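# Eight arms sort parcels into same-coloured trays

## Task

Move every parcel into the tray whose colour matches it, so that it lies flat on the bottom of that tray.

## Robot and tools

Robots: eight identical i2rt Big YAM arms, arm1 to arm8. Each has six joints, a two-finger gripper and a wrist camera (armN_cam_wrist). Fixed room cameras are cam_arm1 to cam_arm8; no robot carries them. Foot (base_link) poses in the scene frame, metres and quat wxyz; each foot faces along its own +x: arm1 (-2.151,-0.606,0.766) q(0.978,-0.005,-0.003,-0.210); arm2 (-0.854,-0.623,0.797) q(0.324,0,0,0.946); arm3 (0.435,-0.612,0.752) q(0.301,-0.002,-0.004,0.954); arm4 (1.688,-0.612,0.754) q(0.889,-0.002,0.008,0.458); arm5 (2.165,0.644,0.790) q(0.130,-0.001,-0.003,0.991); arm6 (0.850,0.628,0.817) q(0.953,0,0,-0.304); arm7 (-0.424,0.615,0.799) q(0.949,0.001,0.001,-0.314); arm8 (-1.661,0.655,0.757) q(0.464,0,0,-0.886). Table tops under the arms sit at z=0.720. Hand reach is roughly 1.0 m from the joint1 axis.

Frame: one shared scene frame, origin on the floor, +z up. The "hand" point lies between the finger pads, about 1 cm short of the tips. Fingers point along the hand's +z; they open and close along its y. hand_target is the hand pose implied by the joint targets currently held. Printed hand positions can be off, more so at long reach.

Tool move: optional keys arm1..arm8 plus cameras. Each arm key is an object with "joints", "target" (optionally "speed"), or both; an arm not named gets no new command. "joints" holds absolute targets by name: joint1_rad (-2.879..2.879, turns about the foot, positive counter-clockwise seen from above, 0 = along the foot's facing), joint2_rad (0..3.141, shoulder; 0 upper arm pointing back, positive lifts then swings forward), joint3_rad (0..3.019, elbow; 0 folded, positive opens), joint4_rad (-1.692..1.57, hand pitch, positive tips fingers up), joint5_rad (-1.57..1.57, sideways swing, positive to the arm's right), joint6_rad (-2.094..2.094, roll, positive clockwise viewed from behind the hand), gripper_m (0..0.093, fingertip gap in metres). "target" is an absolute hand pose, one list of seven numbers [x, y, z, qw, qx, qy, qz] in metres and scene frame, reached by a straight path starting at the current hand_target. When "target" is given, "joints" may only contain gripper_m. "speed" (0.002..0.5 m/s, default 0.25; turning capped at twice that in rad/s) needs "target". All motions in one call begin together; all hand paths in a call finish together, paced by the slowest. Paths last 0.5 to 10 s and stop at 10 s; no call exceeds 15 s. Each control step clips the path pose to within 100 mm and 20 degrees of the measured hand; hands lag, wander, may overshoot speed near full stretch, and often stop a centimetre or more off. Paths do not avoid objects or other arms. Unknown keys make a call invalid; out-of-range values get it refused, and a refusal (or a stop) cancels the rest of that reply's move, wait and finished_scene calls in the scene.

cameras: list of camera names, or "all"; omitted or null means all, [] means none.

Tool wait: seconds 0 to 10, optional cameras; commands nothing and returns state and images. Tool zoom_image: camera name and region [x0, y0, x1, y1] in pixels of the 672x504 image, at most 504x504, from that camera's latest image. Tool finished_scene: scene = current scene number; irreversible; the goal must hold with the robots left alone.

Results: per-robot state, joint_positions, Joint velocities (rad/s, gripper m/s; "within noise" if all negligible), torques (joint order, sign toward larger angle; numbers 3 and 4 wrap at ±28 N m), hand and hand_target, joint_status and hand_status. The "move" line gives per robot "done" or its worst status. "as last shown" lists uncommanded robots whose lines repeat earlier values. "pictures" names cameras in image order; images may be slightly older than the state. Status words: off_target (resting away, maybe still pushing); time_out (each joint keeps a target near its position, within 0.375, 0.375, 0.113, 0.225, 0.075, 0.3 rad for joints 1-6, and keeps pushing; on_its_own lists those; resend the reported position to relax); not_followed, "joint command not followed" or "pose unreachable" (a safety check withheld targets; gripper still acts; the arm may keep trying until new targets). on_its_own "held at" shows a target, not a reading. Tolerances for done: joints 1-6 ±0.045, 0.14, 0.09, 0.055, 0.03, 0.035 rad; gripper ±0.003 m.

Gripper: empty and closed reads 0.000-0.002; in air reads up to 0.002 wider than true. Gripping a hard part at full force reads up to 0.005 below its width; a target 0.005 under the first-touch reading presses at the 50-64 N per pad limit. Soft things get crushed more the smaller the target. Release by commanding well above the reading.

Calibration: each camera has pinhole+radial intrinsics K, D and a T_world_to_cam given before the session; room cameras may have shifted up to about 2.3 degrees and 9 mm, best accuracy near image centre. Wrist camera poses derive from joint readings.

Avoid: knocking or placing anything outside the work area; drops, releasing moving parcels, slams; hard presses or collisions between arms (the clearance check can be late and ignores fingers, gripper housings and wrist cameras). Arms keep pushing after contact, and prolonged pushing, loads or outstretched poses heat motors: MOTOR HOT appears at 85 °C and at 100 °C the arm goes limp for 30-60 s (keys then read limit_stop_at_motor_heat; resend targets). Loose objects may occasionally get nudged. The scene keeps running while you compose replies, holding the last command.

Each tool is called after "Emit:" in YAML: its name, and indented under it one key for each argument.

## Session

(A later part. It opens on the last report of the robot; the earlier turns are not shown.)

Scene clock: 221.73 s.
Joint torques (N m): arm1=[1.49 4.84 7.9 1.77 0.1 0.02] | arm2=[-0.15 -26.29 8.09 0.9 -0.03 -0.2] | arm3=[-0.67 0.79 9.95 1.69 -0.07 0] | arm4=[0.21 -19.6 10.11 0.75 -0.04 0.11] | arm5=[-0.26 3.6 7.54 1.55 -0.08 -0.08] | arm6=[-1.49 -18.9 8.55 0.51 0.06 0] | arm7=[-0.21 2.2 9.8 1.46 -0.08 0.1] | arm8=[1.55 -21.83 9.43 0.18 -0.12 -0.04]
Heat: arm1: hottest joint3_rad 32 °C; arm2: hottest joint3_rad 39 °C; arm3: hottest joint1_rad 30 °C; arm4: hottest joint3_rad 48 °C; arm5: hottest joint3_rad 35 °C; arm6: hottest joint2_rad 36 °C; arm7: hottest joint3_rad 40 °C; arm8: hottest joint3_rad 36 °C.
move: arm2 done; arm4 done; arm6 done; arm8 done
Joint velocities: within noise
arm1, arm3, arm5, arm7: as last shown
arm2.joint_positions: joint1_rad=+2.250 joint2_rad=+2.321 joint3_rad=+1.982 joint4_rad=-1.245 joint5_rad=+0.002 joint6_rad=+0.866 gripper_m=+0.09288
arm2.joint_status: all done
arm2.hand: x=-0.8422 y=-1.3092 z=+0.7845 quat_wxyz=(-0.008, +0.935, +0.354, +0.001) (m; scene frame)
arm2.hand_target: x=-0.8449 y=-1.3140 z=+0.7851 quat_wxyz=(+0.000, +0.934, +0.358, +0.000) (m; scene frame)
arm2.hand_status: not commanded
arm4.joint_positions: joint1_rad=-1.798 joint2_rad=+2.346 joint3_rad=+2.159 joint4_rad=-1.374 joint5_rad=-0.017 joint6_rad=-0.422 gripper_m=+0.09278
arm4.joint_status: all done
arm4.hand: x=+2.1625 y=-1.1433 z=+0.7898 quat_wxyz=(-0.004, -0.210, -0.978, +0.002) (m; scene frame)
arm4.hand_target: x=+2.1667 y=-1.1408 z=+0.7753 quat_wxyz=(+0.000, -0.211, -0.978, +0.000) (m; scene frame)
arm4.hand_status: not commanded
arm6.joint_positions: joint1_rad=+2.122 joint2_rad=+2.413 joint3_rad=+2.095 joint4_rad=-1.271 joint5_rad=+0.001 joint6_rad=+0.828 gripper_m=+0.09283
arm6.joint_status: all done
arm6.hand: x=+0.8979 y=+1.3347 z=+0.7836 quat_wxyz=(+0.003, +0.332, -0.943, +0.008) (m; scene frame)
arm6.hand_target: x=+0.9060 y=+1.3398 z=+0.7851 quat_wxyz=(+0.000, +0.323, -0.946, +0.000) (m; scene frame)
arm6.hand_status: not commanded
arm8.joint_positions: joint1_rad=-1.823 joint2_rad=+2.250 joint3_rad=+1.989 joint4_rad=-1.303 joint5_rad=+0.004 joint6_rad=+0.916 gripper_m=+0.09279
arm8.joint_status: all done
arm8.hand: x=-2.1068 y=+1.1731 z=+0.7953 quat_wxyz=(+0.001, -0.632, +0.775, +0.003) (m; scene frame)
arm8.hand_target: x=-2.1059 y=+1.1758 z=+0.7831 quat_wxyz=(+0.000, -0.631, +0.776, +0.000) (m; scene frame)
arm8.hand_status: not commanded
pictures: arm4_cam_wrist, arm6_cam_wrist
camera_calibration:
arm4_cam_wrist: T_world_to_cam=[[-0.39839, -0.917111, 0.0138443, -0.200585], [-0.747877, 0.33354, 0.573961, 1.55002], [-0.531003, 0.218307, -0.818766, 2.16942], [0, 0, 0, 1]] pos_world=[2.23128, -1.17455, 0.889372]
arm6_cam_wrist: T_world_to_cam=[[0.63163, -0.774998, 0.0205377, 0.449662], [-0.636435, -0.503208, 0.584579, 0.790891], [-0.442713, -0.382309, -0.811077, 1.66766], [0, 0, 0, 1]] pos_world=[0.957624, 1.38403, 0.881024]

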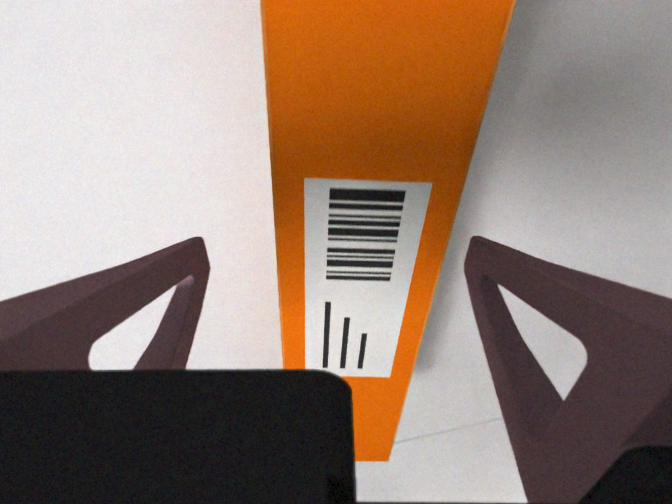

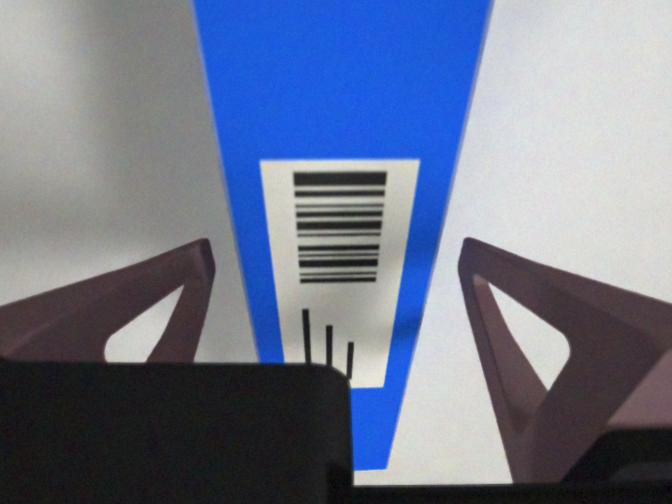

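Emit:
move:
  arm8: {"target":[-2.095,1.176,0.742,0,0.6307,-0.776,0],"speed":0.12}
  arm2: {"target":[-0.845,-1.314,0.756,0,0.9336,0.3584,0],"speed":0.12}
  arm6: {"target":[0.906,1.340,0.756,0,0.3228,-0.9465,0],"speed":0.12}
  arm4: {"target":[2.163,-1.150,0.738,0,0.2105,0.9776,0],"speed":0.12}
  cameras: []

Emit:
move:
  arm8: {"joints":{"gripper_m":0.045}}
  arm2: {"joints":{"gripper_m":0.045}}
  arm6: {"joints":{"gripper_m":0.045}}
  arm4: {"joints":{"gripper_m":0.045}}
  cameras: ["arm8_cam_wrist","arm4_cam_wrist"]

Scene clock: 235.20 s.
Joint torques (N m): arm1=[1.2 4.89 7.91 1.72 0.08 0.01] | arm2=[-0.21 -25.64 7.46 0.95 -0.04 -0.2] | arm3=[-0.67 0.85 9.94 1.69 -0.06 -0.01] | arm4=[-0.85 -19.78 10 0.73 -0.05 0.01] | arm5=[-1.03 3.08 7.51 1.92 -0.1 -0.09] | arm6=[-1.44 -18.55 8.16 0.54 0.07 -0.01] | arm7=[-0.26 2.2 9.77 1.46 -0.08 0.11] | arm8=[1.14 -21.54 8.75 0.29 -0.12 -0.11]
Heat: arm1: hottest joint3_rad 32 °C; arm2: hottest joint3_rad 38 °C; arm3: hottest joint1_rad 30 °C; arm4: hottest joint3_rad 46 °C; arm5: hottest joint3_rad 35 °C; arm6: hottest joint2_rad 37 °C; arm7: hottest joint3_rad 40 °C; arm8: hottest joint2_rad 36 °C.
move: arm2 done; arm4 off_target; arm6 done; arm8 off_target
Joint velocities: within noise
arm1, arm3, arm5, arm7: as last shown
arm2.joint_positions: joint1_rad=+2.250 joint2_rad=+2.342 joint3_rad=+1.967 joint4_rad=-1.193 joint5_rad=+0.002 joint6_rad=+0.866 gripper_m=+0.09293
arm2.joint_status: not commanded
arm2.hand: x=-0.8421 y=-1.3134 z=+0.7653 quat_wxyz=(+0.000, +0.935, +0.354, -0.002) (m; scene frame)
arm2.hand_target: x=-0.8449 y=-1.3138 z=+0.7560 quat_wxyz=(+0.000, +0.934, +0.358, +0.000) (m; scene frame)
arm2.hand_status: done (0.010 m and 0.6 deg from the pose sent, 0.029 m and 1.1 deg at the start)
arm4.joint_positions: joint1_rad=-1.798 joint2_rad=+2.391 joint3_rad=+2.144 joint4_rad=-1.314 joint5_rad=-0.017 joint6_rad=-0.422 gripper_m=+0.09288
arm4.joint_status: not commanded
arm4.hand: x=+2.1653 y=-1.1474 z=+0.7531 quat_wxyz=(-0.004, -0.210, -0.978, +0.002) (m; scene frame)
arm4.hand_target: x=+2.1627 y=-1.1497 z=+0.7381 quat_wxyz=(+0.000, -0.211, -0.978, +0.000) (m; scene frame)
arm4.hand_status: off_target (0.016 m and 0.6 deg from the pose sent, 0.052 m and 0.5 deg at the start)
arm6.joint_positions: joint1_rad=+2.122 joint2_rad=+2.440 joint3_rad=+2.082 joint4_rad=-1.221 joint5_rad=+0.001 joint6_rad=+0.828 gripper_m=+0.09288
arm6.joint_status: not commanded
arm6.hand: x=+0.8981 y=+1.3372 z=+0.7602 quat_wxyz=(+0.001, +0.332, -0.943, +0.004) (m; scene frame)
arm6.hand_target: x=+0.9059 y=+1.3397 z=+0.7560 quat_wxyz=(+0.000, +0.323, -0.946, +0.000) (m; scene frame)
arm6.hand_status: done (0.009 m and 1.2 deg from the pose sent, 0.029 m and 1.5 deg at the start)
arm8.joint_positions: joint1_rad=-1.833 joint2_rad=+2.263 joint3_rad=+1.916 joint4_rad=-1.206 joint5_rad=+0.004 joint6_rad=+0.910 gripper_m=+0.09289
arm8.joint_status: not commanded
arm8.hand: x=-2.0988 y=+1.1746 z=+0.7596 quat_wxyz=(+0.001, -0.630, +0.777, +0.008) (m; scene frame)
arm8.hand_target: x=-2.0947 y=+1.1757 z=+0.7422 quat_wxyz=(+0.000, -0.631, +0.776, +0.000) (m; scene frame)
arm8.hand_status: off_target (0.018 m and 1.0 deg from the pose sent, 0.055 m and 0.4 deg at the start)
pictures: none
No camera images: "cameras" was empty.

Scene clock: 235.80 s.
Joint torques (N m): arm1=[1.32 4.89 7.95 1.76 0.07 0.04] | arm2=[-0.15 -25.41 7.49 0.92 -0.02 -0.2] | arm3=[-0.62 0.85 9.96 1.69 -0.05 -0.01] | arm4=[-0.85 -19.78 10 0.72 -0.06 0.01] | arm5=[-1.44 2.55 7.41 1.95 -0.07 -0.05] | arm6=[-1.44 -18.55 8.16 0.53 0.1 -0.01] | arm7=[-0.44 2.2 9.76 1.46 -0.08 0.11] | arm8=[1.2 -21.01 8.81 0.21 -0.11 -0.11]
Heat: arm1: hottest joint3_rad 32 °C; arm2: hottest joint3_rad 38 °C; arm3: hottest joint1_rad 30 °C; arm4: hottest joint3_rad 46 °C; arm5: hottest joint3_rad 35 °C; arm6: hottest joint2_rad 37 °C; arm7: hottest joint3_rad 40 °C; arm8: hottest joint2_rad 36 °C.
move: arm2 off_target; arm4 off_target; arm6 off_target; arm8 off_target
Joint velocities: within noise
arm1.joint_positions: joint1_rad=-0.028 joint2_rad=+0.521 joint3_rad=+1.431 joint4_rad=-1.508 joint5_rad=+0.032 joint6_rad=-0.133 gripper_m=+0.09396
arm1.joint_status: not commanded
arm1.hand: x=-2.0073 y=-0.6778 z=+1.3083 quat_wxyz=(-0.446, -0.145, -0.870, +0.152) (m; scene frame)
arm1.hand_target: x=-2.0101 y=-0.6764 z=+1.3161 quat_wxyz=(-0.454, -0.145, -0.865, +0.155) (m; scene frame)
arm1.hand_status: not commanded
arm2.joint_positions: joint1_rad=+2.250 joint2_rad=+2.342 joint3_rad=+1.967 joint4_rad=-1.192 joint5_rad=+0.002 joint6_rad=+0.866 gripper_m=+0.05868
arm2.joint_status: gripper_m off_target (ended at +0.05872, target +0.04500)
arm2.hand: x=-0.8420 y=-1.3136 z=+0.7653 quat_wxyz=(+0.001, +0.935, +0.354, -0.001) (m; scene frame)
arm2.hand_target: x=-0.8449 y=-1.3139 z=+0.7560 quat_wxyz=(+0.000, +0.934, +0.358, +0.000) (m; scene frame)
arm2.hand_status: not commanded
arm3.joint_positions: joint1_rad=+0.084 joint2_rad=+0.623 joint3_rad=+1.443 joint4_rad=-1.225 joint5_rad=+0.214 joint6_rad=-0.288 gripper_m=+0.09396
arm3.joint_status: not commanded
arm3.hand: x=+0.2458 y=-0.4641 z=+1.3420 quat_wxyz=(-0.302, +0.818, -0.155, -0.465) (m; scene frame)
arm3.hand_target: x=+0.2487 y=-0.4659 z=+1.3553 quat_wxyz=(-0.306, +0.809, -0.155, -0.477) (m; scene frame)
arm3.hand_status: not commanded
arm4.joint_positions: joint1_rad=-1.798 joint2_rad=+2.391 joint3_rad=+2.144 joint4_rad=-1.313 joint5_rad=-0.016 joint6_rad=-0.422 gripper_m=+0.05937
arm4.joint_status: gripper_m off_target (ended at +0.05940, target +0.04500)
arm4.hand: x=+2.1653 y=-1.1476 z=+0.7531 quat_wxyz=(-0.004, -0.210, -0.978, +0.003) (m; scene frame)
arm4.hand_target: x=+2.1627 y=-1.1498 z=+0.7381 quat_wxyz=(+0.000, -0.211, -0.978, +0.000) (m; scene frame)
arm4.hand_status: not commanded
arm5.joint_positions: joint1_rad=-0.422 joint2_rad=+0.625 joint3_rad=+1.427 joint4_rad=-1.371 joint5_rad=+0.120 joint6_rad=-0.097 gripper_m=+0.09396
arm5.joint_status: not commanded
arm5.hand: x=+2.0004 y=+0.7998 z=+1.3402 quat_wxyz=(-0.234, +0.830, -0.279, -0.422) (m; scene frame)
arm5.hand_target: x=+2.0022 y=+0.7982 z=+1.3527 quat_wxyz=(-0.238, +0.823, -0.277, -0.434) (m; scene frame)
arm5.hand_status: not commanded
arm6.joint_positions: joint1_rad=+2.122 joint2_rad=+2.440 joint3_rad=+2.082 joint4_rad=-1.220 joint5_rad=+0.000 joint6_rad=+0.828 gripper_m=+0.05953
arm6.joint_status: gripper_m off_target (ended at +0.05955, target +0.04500)
arm6.hand: x=+0.8983 y=+1.3373 z=+0.7602 quat_wxyz=(+0.001, +0.332, -0.943, +0.004) (m; scene frame)
arm6.hand_target: x=+0.9060 y=+1.3398 z=+0.7560 quat_wxyz=(+0.000, +0.323, -0.947, +0.000) (m; scene frame)
arm6.hand_status: not commanded
arm7.joint_positions: joint1_rad=-0.146 joint2_rad=+0.496 joint3_rad=+1.379 joint4_rad=-1.460 joint5_rad=-0.022 joint6_rad=+0.046 gripper_m=+0.09396
arm7.joint_status: not commanded
arm7.hand: x=-0.3012 y=+0.4957 z=+1.3304 quat_wxyz=(-0.447, -0.351, -0.807, +0.162) (m; scene frame)
arm7.hand_target: x=-0.3031 y=+0.4977 z=+1.3404 quat_wxyz=(-0.457, -0.348, -0.801, +0.166) (m; scene frame)
arm7.hand_status: not commanded
arm8.joint_positions: joint1_rad=-1.833 joint2_rad=+2.263 joint3_rad=+1.916 joint4_rad=-1.206 joint5_rad=+0.003 joint6_rad=+0.910 gripper_m=+0.05976
arm8.joint_status: gripper_m off_target (ended at +0.05979, target +0.04500)
arm8.hand: x=-2.0989 y=+1.1746 z=+0.7596 quat_wxyz=(+0.001, -0.630, +0.777, +0.009) (m; scene frame)
arm8.hand_target: x=-2.0948 y=+1.1757 z=+0.7422 quat_wxyz=(+0.000, -0.631, +0.776, +0.000) (m; scene frame)
arm8.hand_status: not commanded
pictures: arm4_cam_wrist, arm8_cam_wrist
camera_calibration:
arm4_cam_wrist: T_world_to_cam=[[-0.398384, -0.917096, 0.0150194, -0.203724], [-0.747988, 0.334314, 0.573366, 1.57617], [-0.530852, 0.217185, -0.819162, 2.14051], [0, 0, 0, 1]] pos_world=[2.23409, -1.17866, 0.852758]
arm8_cam_wrist: T_world_to_cam=[[0.977177, -0.211274, -0.0221084, 2.31699], [-0.159443, -0.798235, 0.58086, 0.166005], [-0.140368, -0.564078, -0.813703, 1.10658], [0, 0, 0, 1]] pos_world=[-2.08231, 1.24623, 0.855231]

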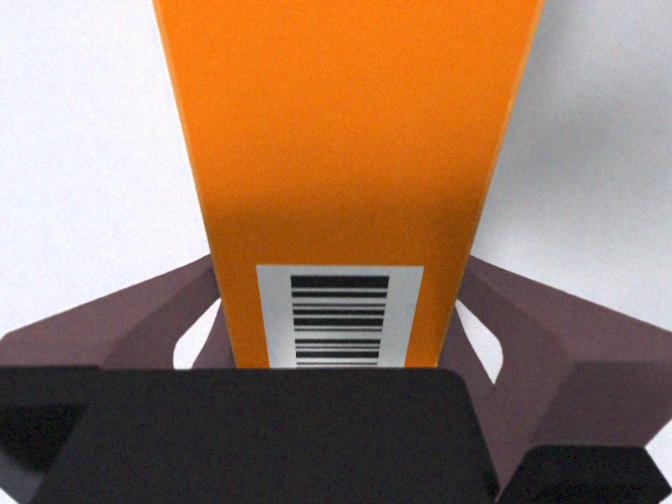

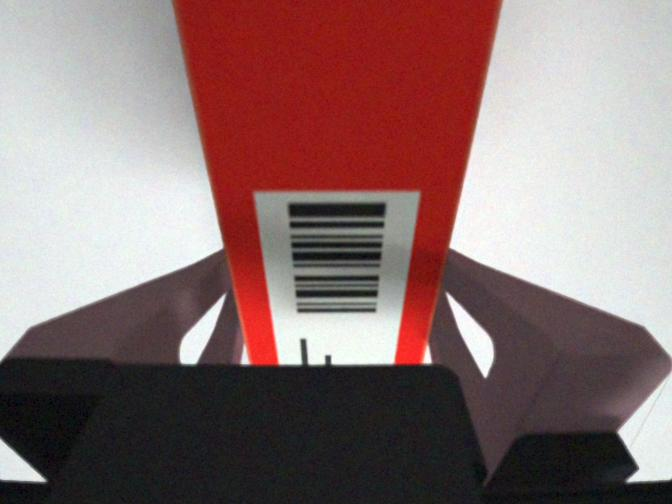

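Emit:
move:
  arm8: {"target":[-1.906,0.944,1.1,0,0.6307,-0.776,0],"speed":0.35}
  arm2: {"target":[-0.849,-1.003,1.1,0,0.9336,0.3584,0],"speed":0.35}
  arm6: {"target":[0.878,1.007,1.1,0,0.3228,-0.9465,0],"speed":0.35}
  arm4: {"target":[1.933,-0.902,1.1,0,0.2105,0.9776,0],"speed":0.35}
  arm1: {"joints":{"joint1_rad":1.45,"joint5_rad":0,"joint6_rad":0}}
  arm7: {"joints":{"joint1_rad":-1.04,"joint5_rad":0,"joint6_rad":0}}
  arm3: {"joints":{"joint1_rad":-1.22,"joint5_rad":0,"joint6_rad":0}}
  arm5: {"joints":{"joint1_rad":0.55,"joint5_rad":0,"joint6_rad":0}}
  cameras: ["cam_arm8","cam_arm4","cam_arm6","cam_arm2"]

Scene clock: 277.67 s.
Joint torques (N m): arm1=[2.26 4.31 8.02 1.78 0.04 0.06] | arm2=[-0.09 -10.7 9.52 0.13 -0.01 -0.19] | arm3=[-1.79 1.03 9.92 1.68 -0.26 0.12] | arm4=[-1.67 -6.95 9.85 0.05 -0.1 -0.02] | arm5=[-0.56 3.19 7.42 1.88 -0.19 0.03] | arm6=[-0.91 -7.53 9.77 -0.17 0.08 0] | arm7=[-1.14 2.37 9.8 1.5 0.06 0.03] | arm8=[2.26 -8.06 9.32 -0.35 -0.11 -0.02]
Heat: arm1: hottest joint3_rad 32 °C; arm2: hottest joint2_rad 40 °C; arm3: hottest joint1_rad 30 °C; arm4: hottest joint3_rad 41 °C; arm5: hottest joint3_rad 35 °C; arm6: hottest joint2_rad 39 °C; arm7: hottest joint3_rad 40 °C; arm8: hottest joint2_rad 40 °C.
move: arm1 done; arm2 done; arm3 done; arm4 off_target; arm5 done; arm6 done; arm7 done; arm8 off_target
Joint velocities: within noise
arm1.joint_positions: joint1_rad=+1.437 joint2_rad=+0.521 joint3_rad=+1.431 joint4_rad=-1.508 joint5_rad=+0.001 joint6_rad=-0.008 gripper_m=+0.09398
arm1.joint_status: all done
arm1.hand: x=-2.0653 y=-0.4609 z=+1.3058 quat_wxyz=(-0.409, +0.434, -0.772, -0.220) (m; scene frame)
arm1.hand_target: x=-2.0689 y=-0.4622 z=+1.3136 quat_wxyz=(-0.414, +0.434, -0.766, -0.229) (m; scene frame)
arm1.hand_status: not commanded
arm2.joint_positions: joint1_rad=+2.250 joint2_rad=+1.326 joint3_rad=+1.407 joint4_rad=-1.649 joint5_rad=+0.002 joint6_rad=+0.865 gripper_m=+0.05868
arm2.joint_status: not commanded
arm2.hand: x=-0.8477 y=-1.0005 z=+1.0962 quat_wxyz=(+0.000, +0.935, +0.354, -0.001) (m; scene frame)
arm2.hand_target: x=-0.8489 y=-1.0029 z=+1.1000 quat_wxyz=(+0.000, +0.934, +0.358, +0.000) (m; scene frame)
arm2.hand_status: done (0.005 m and 0.5 deg from the pose sent, 0.457 m and 0.6 deg at the start)
arm3.joint_positions: joint1_rad=-1.207 joint2_rad=+0.623 joint3_rad=+1.443 joint4_rad=-1.225 joint5_rad=+0.004 joint6_rad=-0.016 gripper_m=+0.09398
arm3.joint_status: all done
arm3.hand: x=+0.4917 y=-0.3822 z=+1.3423 quat_wxyz=(-0.441, +0.517, -0.653, -0.334) (m; scene frame)
arm3.hand_target: x=+0.4932 y=-0.3862 z=+1.3557 quat_wxyz=(-0.450, +0.503, -0.653, -0.344) (m; scene frame)
arm3.hand_status: not commanded
arm4.joint_positions: joint1_rad=-1.825 joint2_rad=+1.291 joint3_rad=+1.510 joint4_rad=-1.686 joint5_rad=-0.016 joint6_rad=-0.455 gripper_m=+0.05938
arm4.joint_status: not commanded
arm4.hand: x=+1.9384 y=-0.8984 z=+1.1051 quat_wxyz=(-0.041, -0.206, -0.977, +0.032) (m; scene frame)
arm4.hand_target: x=+1.9331 y=-0.9019 z=+1.0994 quat_wxyz=(-0.031, -0.211, -0.977, +0.025) (m; scene frame)
arm4.hand_status: off_target (0.008 m and 6.0 deg from the pose sent, 0.484 m and 0.6 deg at the start; a joint's target at an end of its range on 28 of 70 steps)
arm5.joint_positions: joint1_rad=+0.543 joint2_rad=+0.625 joint3_rad=+1.427 joint4_rad=-1.371 joint5_rad=+0.001 joint6_rad=-0.010 gripper_m=+0.09397
arm5.joint_status: all done
arm5.hand: x=+1.9442 y=+0.5781 z=+1.3380 quat_wxyz=(+0.062, +0.869, +0.129, -0.473) (m; scene frame)
arm5.hand_target: x=+1.9469 y=+0.5770 z=+1.3505 quat_wxyz=(+0.069, +0.862, +0.127, -0.485) (m; scene frame)
arm5.hand_status: not commanded
arm6.joint_positions: joint1_rad=+2.121 joint2_rad=+1.334 joint3_rad=+1.353 joint4_rad=-1.598 joint5_rad=+0.001 joint6_rad=+0.833 gripper_m=+0.05952
arm6.joint_status: not commanded
arm6.hand: x=+0.8764 y=+1.0063 z=+1.0930 quat_wxyz=(+0.001, +0.329, -0.944, +0.004) (m; scene frame)
arm6.hand_target: x=+0.8779 y=+1.0070 z=+1.1000 quat_wxyz=(+0.000, +0.323, -0.946, +0.000) (m; scene frame)
arm6.hand_status: done (0.007 m and 0.9 deg from the pose sent, 0.474 m and 1.2 deg at the start)
arm7.joint_positions: joint1_rad=-1.031 joint2_rad=+0.496 joint3_rad=+1.379 joint4_rad=-1.460 joint5_rad=-0.002 joint6_rad=+0.009 gripper_m=+0.09397
arm7.joint_status: all done
arm7.hand: x=-0.4405 y=+0.4446 z=+1.3303 quat_wxyz=(-0.321, -0.654, -0.588, +0.351) (m; scene frame)
arm7.hand_target: x=-0.4421 y=+0.4475 z=+1.3403 quat_wxyz=(-0.324, -0.651, -0.583, +0.363) (m; scene frame)
arm7.hand_status: not commanded
arm8.joint_positions: joint1_rad=-1.833 joint2_rad=+1.283 joint3_rad=+1.490 joint4_rad=-1.672 joint5_rad=+0.003 joint6_rad=+0.909 gripper_m=+0.05976
arm8.joint_status: not commanded
arm8.hand: x=-1.9052 y=+0.9456 z=+1.1040 quat_wxyz=(+0.000, -0.629, +0.775, +0.052) (m; scene frame)
arm8.hand_target: x=-1.9060 y=+0.9441 z=+1.0993 quat_wxyz=(-0.001, -0.630, +0.775, +0.042) (m; scene frame)
arm8.hand_status: off_target (0.004 m and 6.0 deg from the pose sent, 0.454 m and 1.0 deg at the start; a joint's target at an end of its range on 29 of 70 steps)
pictures: cam_arm2, cam_arm4, cam_arm6, cam_arm8

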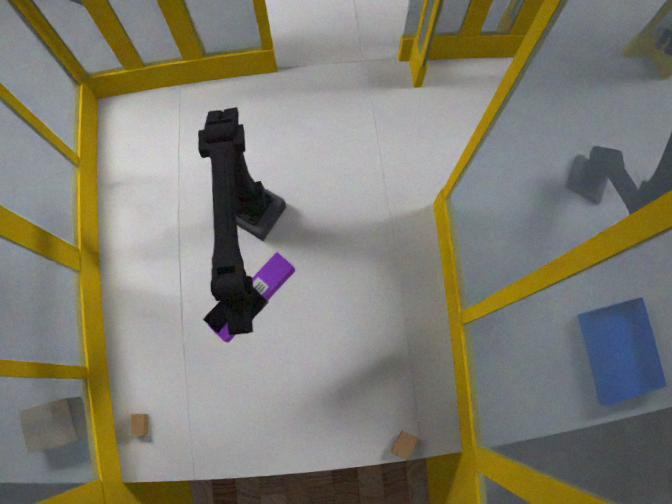

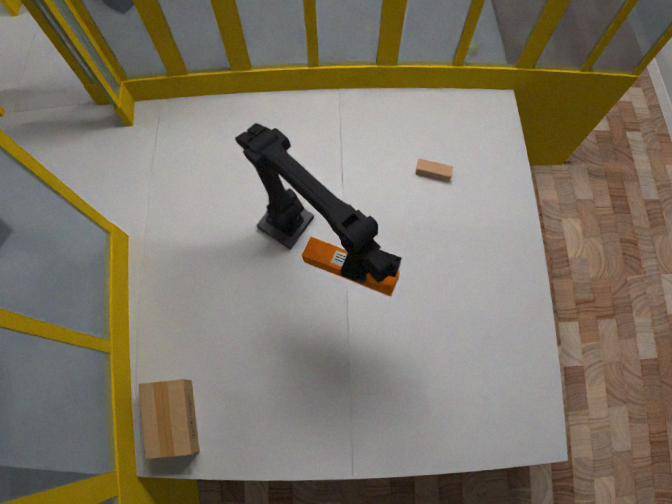

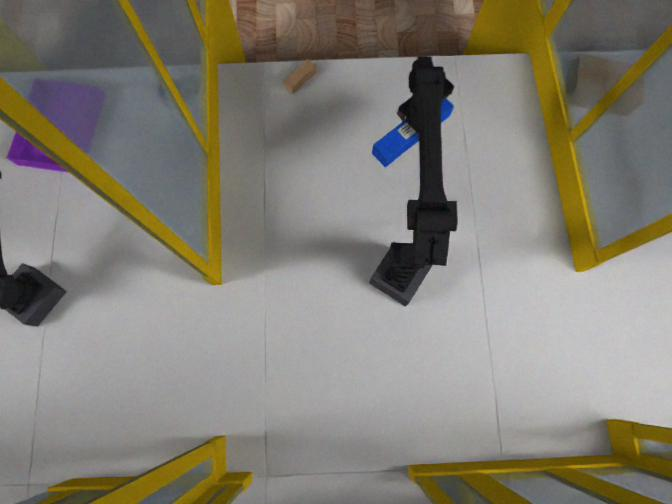

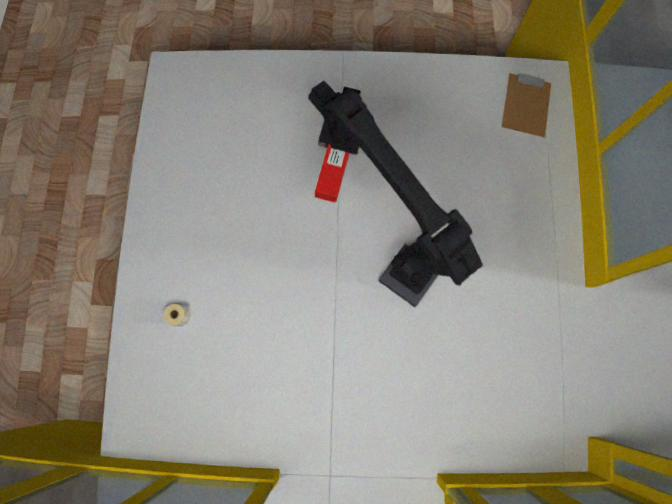

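Emit:
move:
  arm8: {"joints":{"joint1_rad":0.398,"joint6_rad":0}}
  arm2: {"joints":{"joint1_rad":-1.428,"joint6_rad":0}}
  arm6: {"joints":{"joint1_rad":-1.36,"joint6_rad":0}}
  arm4: {"joints":{"joint1_rad":1.841,"joint6_rad":-0.3}}
  cameras: ["cam_arm2"]

Scene clock: 288.27 s.
Joint torques (N m): arm1=[2.37 4.42 7.99 1.77 0.04 0.09] | arm2=[0.5 -11.63 9.52 0.14 -0.08 -0.21] | arm3=[-1.55 0.97 9.94 1.74 -0.26 0.13] | arm4=[-0.21 -7.24 9.85 0.06 -0.07 0.11] | arm5=[0.09 2.84 7.47 1.72 -0.19 0.03] | arm6=[0.09 -7.53 9.72 -0.16 -0.02 -0.17] | arm7=[-1.03 2.32 9.83 1.43 0.04 0.03] | arm8=[1.79 -8.29 9.32 -0.25 -0.03 -0.09]
Heat: arm1: hottest joint3_rad 32 °C; arm2: hottest joint2_rad 38 °C; arm3: hottest joint1_rad 30 °C; arm4: hottest joint3_rad 41 °C; arm5: hottest joint3_rad 35 °C; arm6: hottest joint2_rad 37 °C; arm7: hottest joint3_rad 40 °C; arm8: hottest joint2_rad 37 °C.
move: arm2 done; arm4 done; arm6 done; arm8 done
Joint velocities: within noise
arm1, arm3, arm5, arm7: as last shown
arm1.joint_positions: joint1_rad=+1.438 joint2_rad=+0.521 joint3_rad=+1.431 joint4_rad=-1.508 joint5_rad=+0.001 joint6_rad=-0.008 gripper_m=+0.09398
arm2.joint_positions: joint1_rad=-1.431 joint2_rad=+1.335 joint3_rad=+1.407 joint4_rad=-1.649 joint5_rad=+0.002 joint6_rad=+0.015 gripper_m=+0.05874
arm2.joint_status: all done
arm2.hand: x=-0.6648 y=-0.2952 z=+1.0939 quat_wxyz=(+0.002, +0.495, -0.869, +0.002) (m; scene frame)
arm2.hand_target: x=-0.6656 y=-0.2935 z=+1.1007 quat_wxyz=(-0.001, +0.502, -0.865, -0.001) (m; scene frame)
arm2.hand_status: not commanded
arm4.joint_positions: joint1_rad=+1.846 joint2_rad=+1.296 joint3_rad=+1.510 joint4_rad=-1.686 joint5_rad=-0.018 joint6_rad=-0.308 gripper_m=+0.05955
arm4.joint_status: all done
arm4.hand: x=+1.3313 y=-0.4820 z=+1.1066 quat_wxyz=(-0.003, +0.998, -0.017, -0.056) (m; scene frame)
arm4.hand_target: x=+1.3336 y=-0.4805 z=+1.1023 quat_wxyz=(+0.000, +0.999, -0.024, -0.046) (m; scene frame)
arm4.hand_status: not commanded
arm6.joint_positions: joint1_rad=-1.368 joint2_rad=+1.334 joint3_rad=+1.353 joint4_rad=-1.598 joint5_rad=+0.002 joint6_rad=+0.009 gripper_m=+0.05949
arm6.joint_status: all done
arm6.hand: x=+0.6969 y=+0.2820 z=+1.0930 quat_wxyz=(+0.003, -0.840, -0.542, -0.003) (m; scene frame)
arm6.hand_target: x=+0.6997 y=+0.2798 z=+1.1000 quat_wxyz=(+0.000, -0.835, -0.550, +0.000) (m; scene frame)
arm6.hand_status: not commanded
arm7.hand_target: x=-0.4421 y=+0.4475 z=+1.3403 quat_wxyz=(-0.324, -0.651, -0.583, +0.362) (m; scene frame)
arm8.joint_positions: joint1_rad=+0.403 joint2_rad=+1.285 joint3_rad=+1.490 joint4_rad=-1.672 joint5_rad=-0.001 joint6_rad=+0.006 gripper_m=+0.05979
arm8.joint_status: all done
arm8.hand: x=-1.7379 y=+0.2838 z=+1.1039 quat_wxyz=(-0.033, -0.776, -0.629, +0.040) (m; scene frame)
arm8.hand_target: x=-1.7399 y=+0.2854 z=+1.1000 quat_wxyz=(-0.027, -0.776, -0.629, +0.034) (m; scene frame)
arm8.hand_status: not commanded
pictures: cam_arm2

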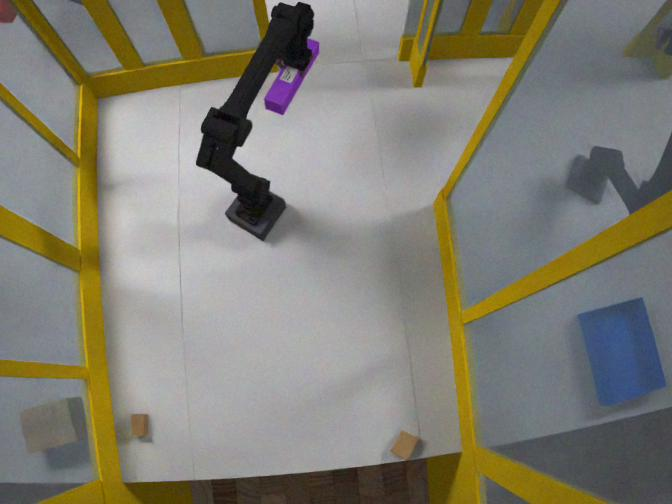

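Emit:
move:
  arm8: {"target":[-1.792,0.0,0.86,0,0.819,0.574,0],"speed":0.35}
  arm2: {"target":[-0.49,0.0,0.86,0,0.609,-0.793,0],"speed":0.35}
  arm6: {"target":[0.59,0.0,0.86,0,0.809,0.588,0],"speed":0.35}
  arm4: {"target":[1.05,-0.38,0.86,0,1,0,0],"speed":0.35}
  cameras: ["cam_arm2","cam_arm3","cam_arm1"]

Scene clock: 304.47 s.
Joint torques (N m): arm1=[2.14 4.54 7.97 1.74 0.03 0.07] | arm2=[-0.32 -26.52 12.29 0.1 -0.05 -0.22] | arm3=[-1.73 0.91 9.91 1.72 -0.25 0.12] | arm4=[0.44 -18.49 15.16 -0.35 -0.01 -0.03] | arm5=[-0.09 3.25 7.46 1.84 -0.2 0.02] | arm6=[0.15 -17.38 12.51 -0.24 -0.03 -0.18] | arm7=[-1.14 2.32 9.81 1.48 0.03 0.02] | arm8=[2.43 -21.42 14.04 -0.61 -0.06 0.04]
Heat: arm1: hottest joint3_rad 32 °C; arm2: hottest joint2_rad 36 °C; arm3: hottest joint1_rad 30 °C; arm4: hottest joint3_rad 41 °C; arm5: hottest joint3_rad 35 °C; arm6: hottest joint2_rad 35 °C; arm7: hottest joint3_rad 40 °C; arm8: hottest joint2_rad 36 °C.
move: arm2 off_target; arm4 off_target; arm6 off_target; arm8 off_target
Joint velocities: within noise
arm1, arm3, arm5, arm7: as last shown
arm2.joint_positions: joint1_rad=-1.431 joint2_rad=+2.358 joint3_rad=+2.215 joint4_rad=-1.460 joint5_rad=+0.002 joint6_rad=-0.252 gripper_m=+0.05873
arm2.joint_status: not commanded
arm2.hand: x=-0.5007 y=-0.0093 z=+0.8471 quat_wxyz=(+0.014, +0.606, -0.796, +0.006) (m; scene frame)
arm2.hand_target: x=-0.4904 y=-0.0008 z=+0.8602 quat_wxyz=(-0.001, +0.609, -0.793, +0.000) (m; scene frame)
arm2.hand_status: off_target (0.019 m and 1.9 deg from the pose sent, 0.415 m and 15.7 deg at the start)
arm4.joint_positions: joint1_rad=+1.846 joint2_rad=+2.191 joint3_rad=+2.016 joint4_rad=-1.440 joint5_rad=+0.011 joint6_rad=-0.334 gripper_m=+0.05955
arm4.joint_status: not commanded
arm4.hand: x=+1.0656 y=-0.3854 z=+0.8463 quat_wxyz=(+0.007, +1.000, -0.005, +0.016) (m; scene frame)
arm4.hand_target: x=+1.0510 y=-0.3805 z=+0.8601 quat_wxyz=(+0.000, +1.000, +0.000, -0.001) (m; scene frame)
arm4.hand_status: off_target (0.021 m and 2.1 deg from the pose sent, 0.388 m and 6.7 deg at the start)
arm6.joint_positions: joint1_rad=-1.356 joint2_rad=+2.233 joint3_rad=+1.924 joint4_rad=-1.303 joint5_rad=+0.001 joint6_rad=-0.069 gripper_m=+0.05949
arm6.joint_status: not commanded
arm6.hand: x=+0.5904 y=+0.0196 z=+0.8427 quat_wxyz=(+0.011, -0.815, -0.580, -0.017) (m; scene frame)
arm6.hand_target: x=+0.5904 y=+0.0011 z=+0.8603 quat_wxyz=(+0.000, -0.809, -0.588, +0.000) (m; scene frame)
arm6.hand_status: off_target (0.026 m and 2.6 deg from the pose sent, 0.381 m and 6.3 deg at the start)
arm7.joint_positions: joint1_rad=-1.031 joint2_rad=+0.496 joint3_rad=+1.379 joint4_rad=-1.460 joint5_rad=-0.002 joint6_rad=+0.008 gripper_m=+0.09397
arm7.hand_target: x=-0.4421 y=+0.4475 z=+1.3403 quat_wxyz=(-0.324, -0.651, -0.583, +0.363) (m; scene frame)
arm8.joint_positions: joint1_rad=+0.404 joint2_rad=+2.155 joint3_rad=+1.959 joint4_rad=-1.407 joint5_rad=+0.000 joint6_rad=+0.143 gripper_m=+0.05979
arm8.joint_status: not commanded
arm8.hand: x=-1.7930 y=+0.0147 z=+0.8468 quat_wxyz=(+0.011, -0.818, -0.575, -0.012) (m; scene frame)
arm8.hand_target: x=-1.7917 y=+0.0009 z=+0.8601 quat_wxyz=(+0.000, -0.819, -0.574, +0.000) (m; scene frame)
arm8.hand_status: off_target (0.020 m and 1.8 deg from the pose sent, 0.378 m and 10.0 deg at the start)
pictures: cam_arm1, cam_arm2, cam_arm3

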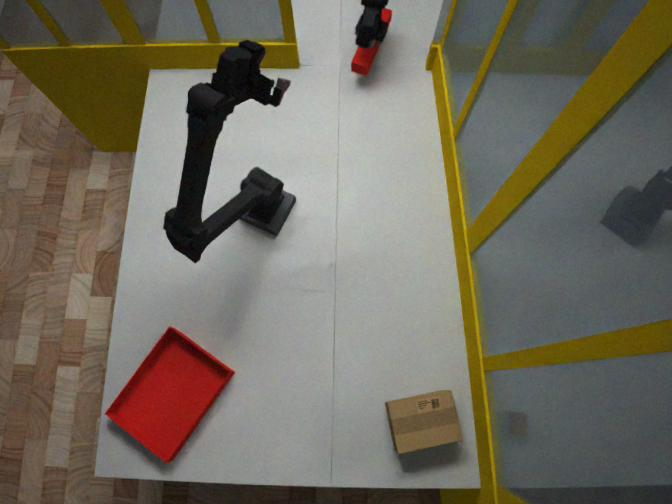

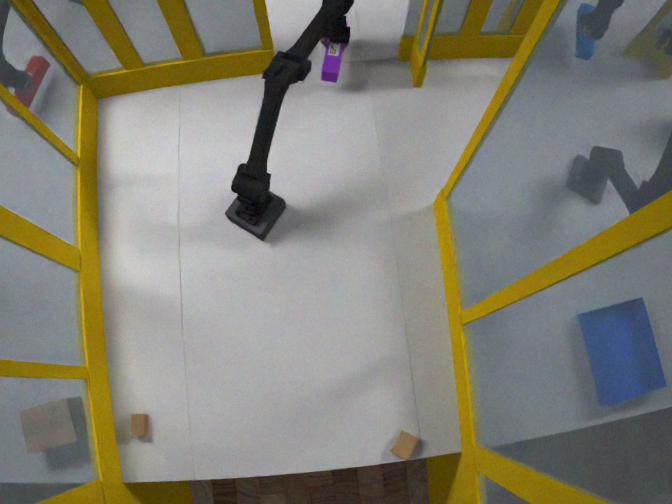

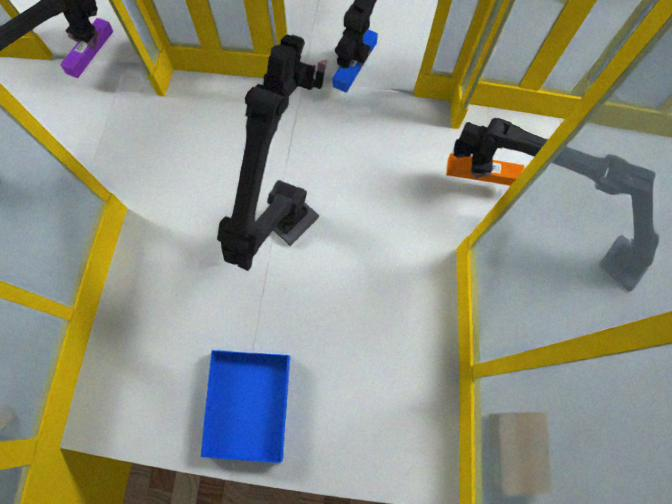

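Emit:
move:
  arm8: {"target":[-1.792,-0.012,0.745,0,0.819,0.574,0],"speed":0.12}
  arm2: {"target":[-0.485,0.008,0.76,0,0.609,-0.793,0],"speed":0.12}
  arm6: {"target":[0.59,-0.015,0.757,0,0.809,0.588,0],"speed":0.12}
  arm4: {"target":[1.04,-0.38,0.74,0,1,0,0],"speed":0.12}
  cameras: []

Emit:
wait:
  seconds: 0.3
  cameras: ["cam_arm8","cam_arm7","cam_arm6"]

Scene clock: 317.57 s.
Joint torques (N m): arm1=[2.14 4.89 7.97 1.65 0.02 0.09] | arm2=[-0.32 -26.87 8.28 0.85 -0.07 -0.2] | arm3=[-1.85 1.03 9.92 1.7 -0.26 0.14] | arm4=[0.67 -18.9 9.84 0.7 -0.02 -0.01] | arm5=[-0.32 2.9 7.36 1.73 -0.18 0.01] | arm6=[0.26 -16.21 10.97 0.43 -0.04 -0.1] | arm7=[-1.03 2.37 9.8 1.47 0.03 0.03] | arm8=[2.73 -21.19 9.39 0.21 -0.05 0.01]
Heat: arm1: hottest joint3_rad 32 °C; arm2: hottest joint3_rad 37 °C; arm3: hottest joint1_rad 30 °C; arm4: hottest joint3_rad 42 °C; arm5: hottest joint3_rad 35 °C; arm6: hottest joint3_rad 37 °C; arm7: hottest joint3_rad 41 °C; arm8: hottest joint2_rad 38 °C.
move: arm2 done; arm4 off_target; arm6 off_target; arm8 off_target
Joint velocities: within noise
arm1, arm3, arm5, arm7: as last shown
arm2.joint_positions: joint1_rad=-1.432 joint2_rad=+2.468 joint3_rad=+2.210 joint4_rad=-1.314 joint5_rad=+0.002 joint6_rad=-0.253 gripper_m=+0.05873
arm2.joint_status: not commanded
arm2.hand: x=-0.4900 y=+0.0091 z=+0.7682 quat_wxyz=(+0.000, +0.606, -0.795, +0.000) (m; scene frame)
arm2.hand_target: x=-0.4851 y=+0.0079 z=+0.7600 quat_wxyz=(+0.000, +0.609, -0.793, +0.000) (m; scene frame)
arm2.hand_status: done (0.010 m and 0.4 deg from the pose sent, 0.090 m and 1.9 deg at the start)
arm4.joint_positions: joint1_rad=+1.846 joint2_rad=+2.307 joint3_rad=+1.972 joint4_rad=-1.236 joint5_rad=+0.011 joint6_rad=-0.334 gripper_m=+0.05955
arm4.joint_status: not commanded
arm4.hand: x=+1.0416 y=-0.3779 z=+0.7530 quat_wxyz=(+0.000, +1.000, -0.005, -0.004) (m; scene frame)
arm4.hand_target: x=+1.0403 y=-0.3800 z=+0.7400 quat_wxyz=(+0.000, +1.000, +0.000, +0.000) (m; scene frame)
arm4.hand_status: off_target (0.013 m and 0.7 deg from the pose sent, 0.110 m and 2.1 deg at the start)
arm6.joint_positions: joint1_rad=-1.348 joint2_rad=+2.357 joint3_rad=+1.926 joint4_rad=-1.162 joint5_rad=+0.002 joint6_rad=-0.070 gripper_m=+0.05950
arm6.joint_status: not commanded
arm6.hand: x=+0.5880 y=+0.0016 z=+0.7620 quat_wxyz=(+0.006, -0.812, -0.583, -0.009) (m; scene frame)
arm6.hand_target: x=+0.5904 y=-0.0143 z=+0.7574 quat_wxyz=(+0.000, -0.809, -0.588, +0.000) (m; scene frame)
arm6.hand_status: off_target (0.017 m and 1.4 deg from the pose sent, 0.092 m and 2.6 deg at the start)
arm8.joint_positions: joint1_rad=+0.407 joint2_rad=+2.270 joint3_rad=+1.924 joint4_rad=-1.214 joint5_rad=+0.000 joint6_rad=+0.148 gripper_m=+0.05979
arm8.joint_status: not commanded
arm8.hand: x=-1.7962 y=-0.0107 z=+0.7595 quat_wxyz=(-0.004, -0.819, -0.574, +0.004) (m; scene frame)
arm8.hand_target: x=-1.7921 y=-0.0116 z=+0.7450 quat_wxyz=(+0.000, -0.819, -0.574, +0.000) (m; scene frame)
arm8.hand_status: off_target (0.015 m and 0.7 deg from the pose sent, 0.105 m and 1.8 deg at the start)
pictures: none
No camera images: "cameras" was empty.

Scene clock: 317.87 s.
Joint torques (N m): arm1=[2.32 4.31 8.02 1.78 0 0.05] | arm2=[-0.32 -26.99 8.18 0.85 -0.07 -0.21] | arm3=[-1.73 1.03 9.89 1.72 -0.25 0.13] | arm4=[0.67 -18.9 9.85 0.7 -0.02 -0.01] | arm5=[-0.44 2.61 7.56 1.69 -0.21 0.07] | arm6=[0.26 -16.26 10.96 0.46 -0.04 -0.1] | arm7=[-1.32 2.14 9.78 1.44 0.03 0.03] | arm8=[2.37 -21.3 9.37 0.23 -0.08 0.04]
Heat: arm1: hottest joint3_rad 32 °C; arm2: hottest joint3_rad 37 °C; arm3: hottest joint1_rad 30 °C; arm4: hottest joint3_rad 42 °C; arm5: hottest joint3_rad 35 °C; arm6: hottest joint3_rad 37 °C; arm7: hottest joint3_rad 41 °C; arm8: hottest joint2_rad 38 °C.
Joint velocities: within noise
arm1.joint_positions: joint1_rad=+1.438 joint2_rad=+0.521 joint3_rad=+1.431 joint4_rad=-1.508 joint5_rad=+0.001 joint6_rad=-0.008 gripper_m=+0.09398
arm1.joint_status: not commanded
arm1.hand: x=-2.0653 y=-0.4609 z=+1.3058 quat_wxyz=(-0.409, +0.434, -0.772, -0.220) (m; scene frame)
arm1.hand_target: x=-2.0689 y=-0.4622 z=+1.3136 quat_wxyz=(-0.414, +0.434, -0.766, -0.229) (m; scene frame)
arm1.hand_status: not commanded
arm2.joint_positions: joint1_rad=-1.432 joint2_rad=+2.468 joint3_rad=+2.210 joint4_rad=-1.314 joint5_rad=+0.002 joint6_rad=-0.253 gripper_m=+0.05873
arm2.joint_status: not commanded
arm2.hand: x=-0.4900 y=+0.0091 z=+0.7682 quat_wxyz=(+0.000, +0.606, -0.795, +0.000) (m; scene frame)
arm2.hand_target: x=-0.4851 y=+0.0078 z=+0.7600 quat_wxyz=(+0.000, +0.609, -0.793, +0.000) (m; scene frame)
arm2.hand_status: done (0.010 m and 0.4 deg from the pose sent, 0.090 m and 1.9 deg at the start)
arm3.joint_positions: joint1_rad=-1.207 joint2_rad=+0.623 joint3_rad=+1.443 joint4_rad=-1.225 joint5_rad=+0.004 joint6_rad=-0.016 gripper_m=+0.09398
arm3.joint_status: not commanded
arm3.hand: x=+0.4917 y=-0.3822 z=+1.3423 quat_wxyz=(-0.441, +0.517, -0.653, -0.334) (m; scene frame)
arm3.hand_target: x=+0.4932 y=-0.3862 z=+1.3557 quat_wxyz=(-0.450, +0.503, -0.653, -0.344) (m; scene frame)
arm3.hand_status: not commanded
arm4.joint_positions: joint1_rad=+1.846 joint2_rad=+2.307 joint3_rad=+1.972 joint4_rad=-1.236 joint5_rad=+0.011 joint6_rad=-0.334 gripper_m=+0.05955
arm4.joint_status: not commanded
arm4.hand: x=+1.0416 y=-0.3779 z=+0.7530 quat_wxyz=(+0.000, +1.000, -0.005, -0.004) (m; scene frame)
arm4.hand_target: x=+1.0403 y=-0.3800 z=+0.7400 quat_wxyz=(+0.000, +1.000, +0.000, +0.000) (m; scene frame)
arm4.hand_status: off_target (0.013 m and 0.7 deg from the pose sent, 0.110 m and 2.1 deg at the start)
arm5.joint_positions: joint1_rad=+0.543 joint2_rad=+0.625 joint3_rad=+1.427 joint4_rad=-1.371 joint5_rad=+0.001 joint6_rad=-0.010 gripper_m=+0.09397
arm5.joint_status: not commanded
arm5.hand: x=+1.9442 y=+0.5781 z=+1.3380 quat_wxyz=(+0.062, +0.869, +0.129, -0.473) (m; scene frame)
arm5.hand_target: x=+1.9469 y=+0.5770 z=+1.3505 quat_wxyz=(+0.069, +0.862, +0.127, -0.485) (m; scene frame)
arm5.hand_status: not commanded
arm6.joint_positions: joint1_rad=-1.348 joint2_rad=+2.357 joint3_rad=+1.926 joint4_rad=-1.162 joint5_rad=+0.002 joint6_rad=-0.070 gripper_m=+0.05950
arm6.joint_status: not commanded
arm6.hand: x=+0.5880 y=+0.0016 z=+0.7620 quat_wxyz=(+0.006, -0.812, -0.583, -0.009) (m; scene frame)
arm6.hand_target: x=+0.5904 y=-0.0143 z=+0.7574 quat_wxyz=(+0.000, -0.809, -0.588, +0.000) (m; scene frame)
arm6.hand_status: off_target (0.017 m and 1.4 deg from the pose sent, 0.092 m and 2.6 deg at the start)
arm7.joint_positions: joint1_rad=-1.031 joint2_rad=+0.496 joint3_rad=+1.379 joint4_rad=-1.460 joint5_rad=-0.002 joint6_rad=+0.008 gripper_m=+0.09397
arm7.joint_status: not commanded
arm7.hand: x=-0.4405 y=+0.4446 z=+1.3303 quat_wxyz=(-0.321, -0.654, -0.588, +0.351) (m; scene frame)
arm7.hand_target: x=-0.4421 y=+0.4475 z=+1.3403 quat_wxyz=(-0.324, -0.651, -0.583, +0.363) (m; scene frame)
arm7.hand_status: not commanded
arm8.joint_positions: joint1_rad=+0.407 joint2_rad=+2.270 joint3_rad=+1.924 joint4_rad=-1.214 joint5_rad=+0.000 joint6_rad=+0.148 gripper_m=+0.05979
arm8.joint_status: not commanded
arm8.hand: x=-1.7962 y=-0.0107 z=+0.7595 quat_wxyz=(-0.004, -0.819, -0.574, +0.004) (m; scene frame)
arm8.hand_target: x=-1.7921 y=-0.0116 z=+0.7450 quat_wxyz=(+0.000, -0.819, -0.574, +0.000) (m; scene frame)
arm8.hand_status: off_target (0.015 m and 0.7 deg from the pose sent, 0.105 m and 1.8 deg at the start)
wait: 0.30 s; at rest by 0.27 s
pictures: cam_arm6, cam_arm7, cam_arm8

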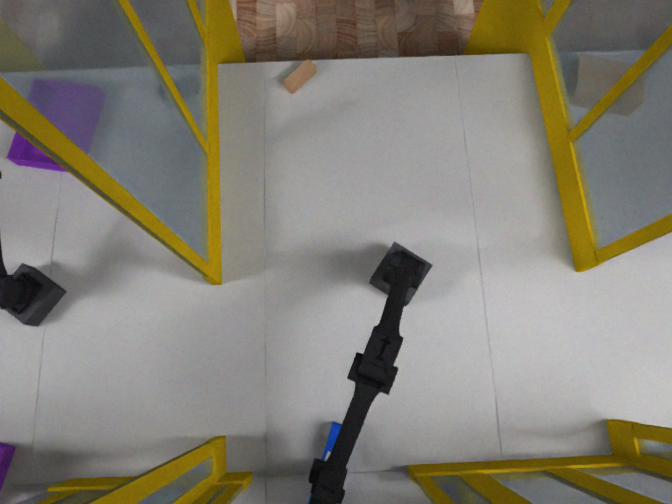

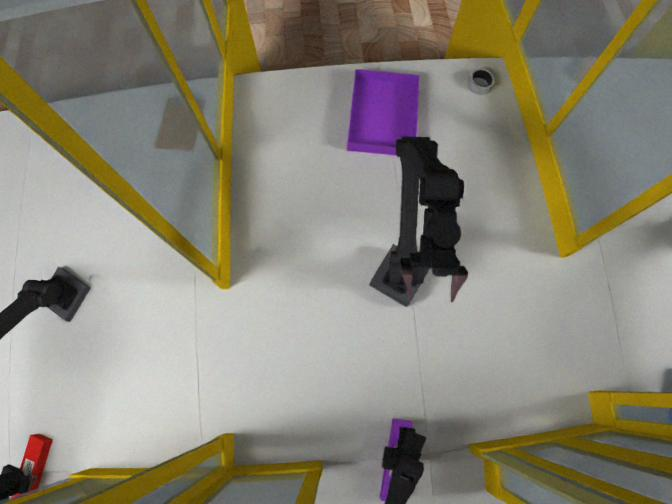

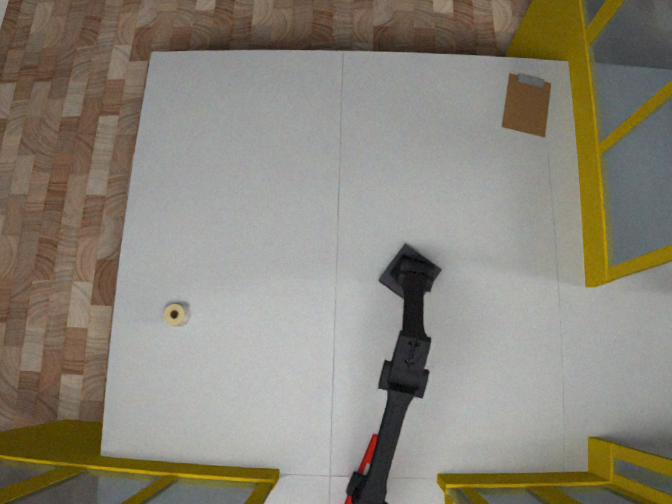

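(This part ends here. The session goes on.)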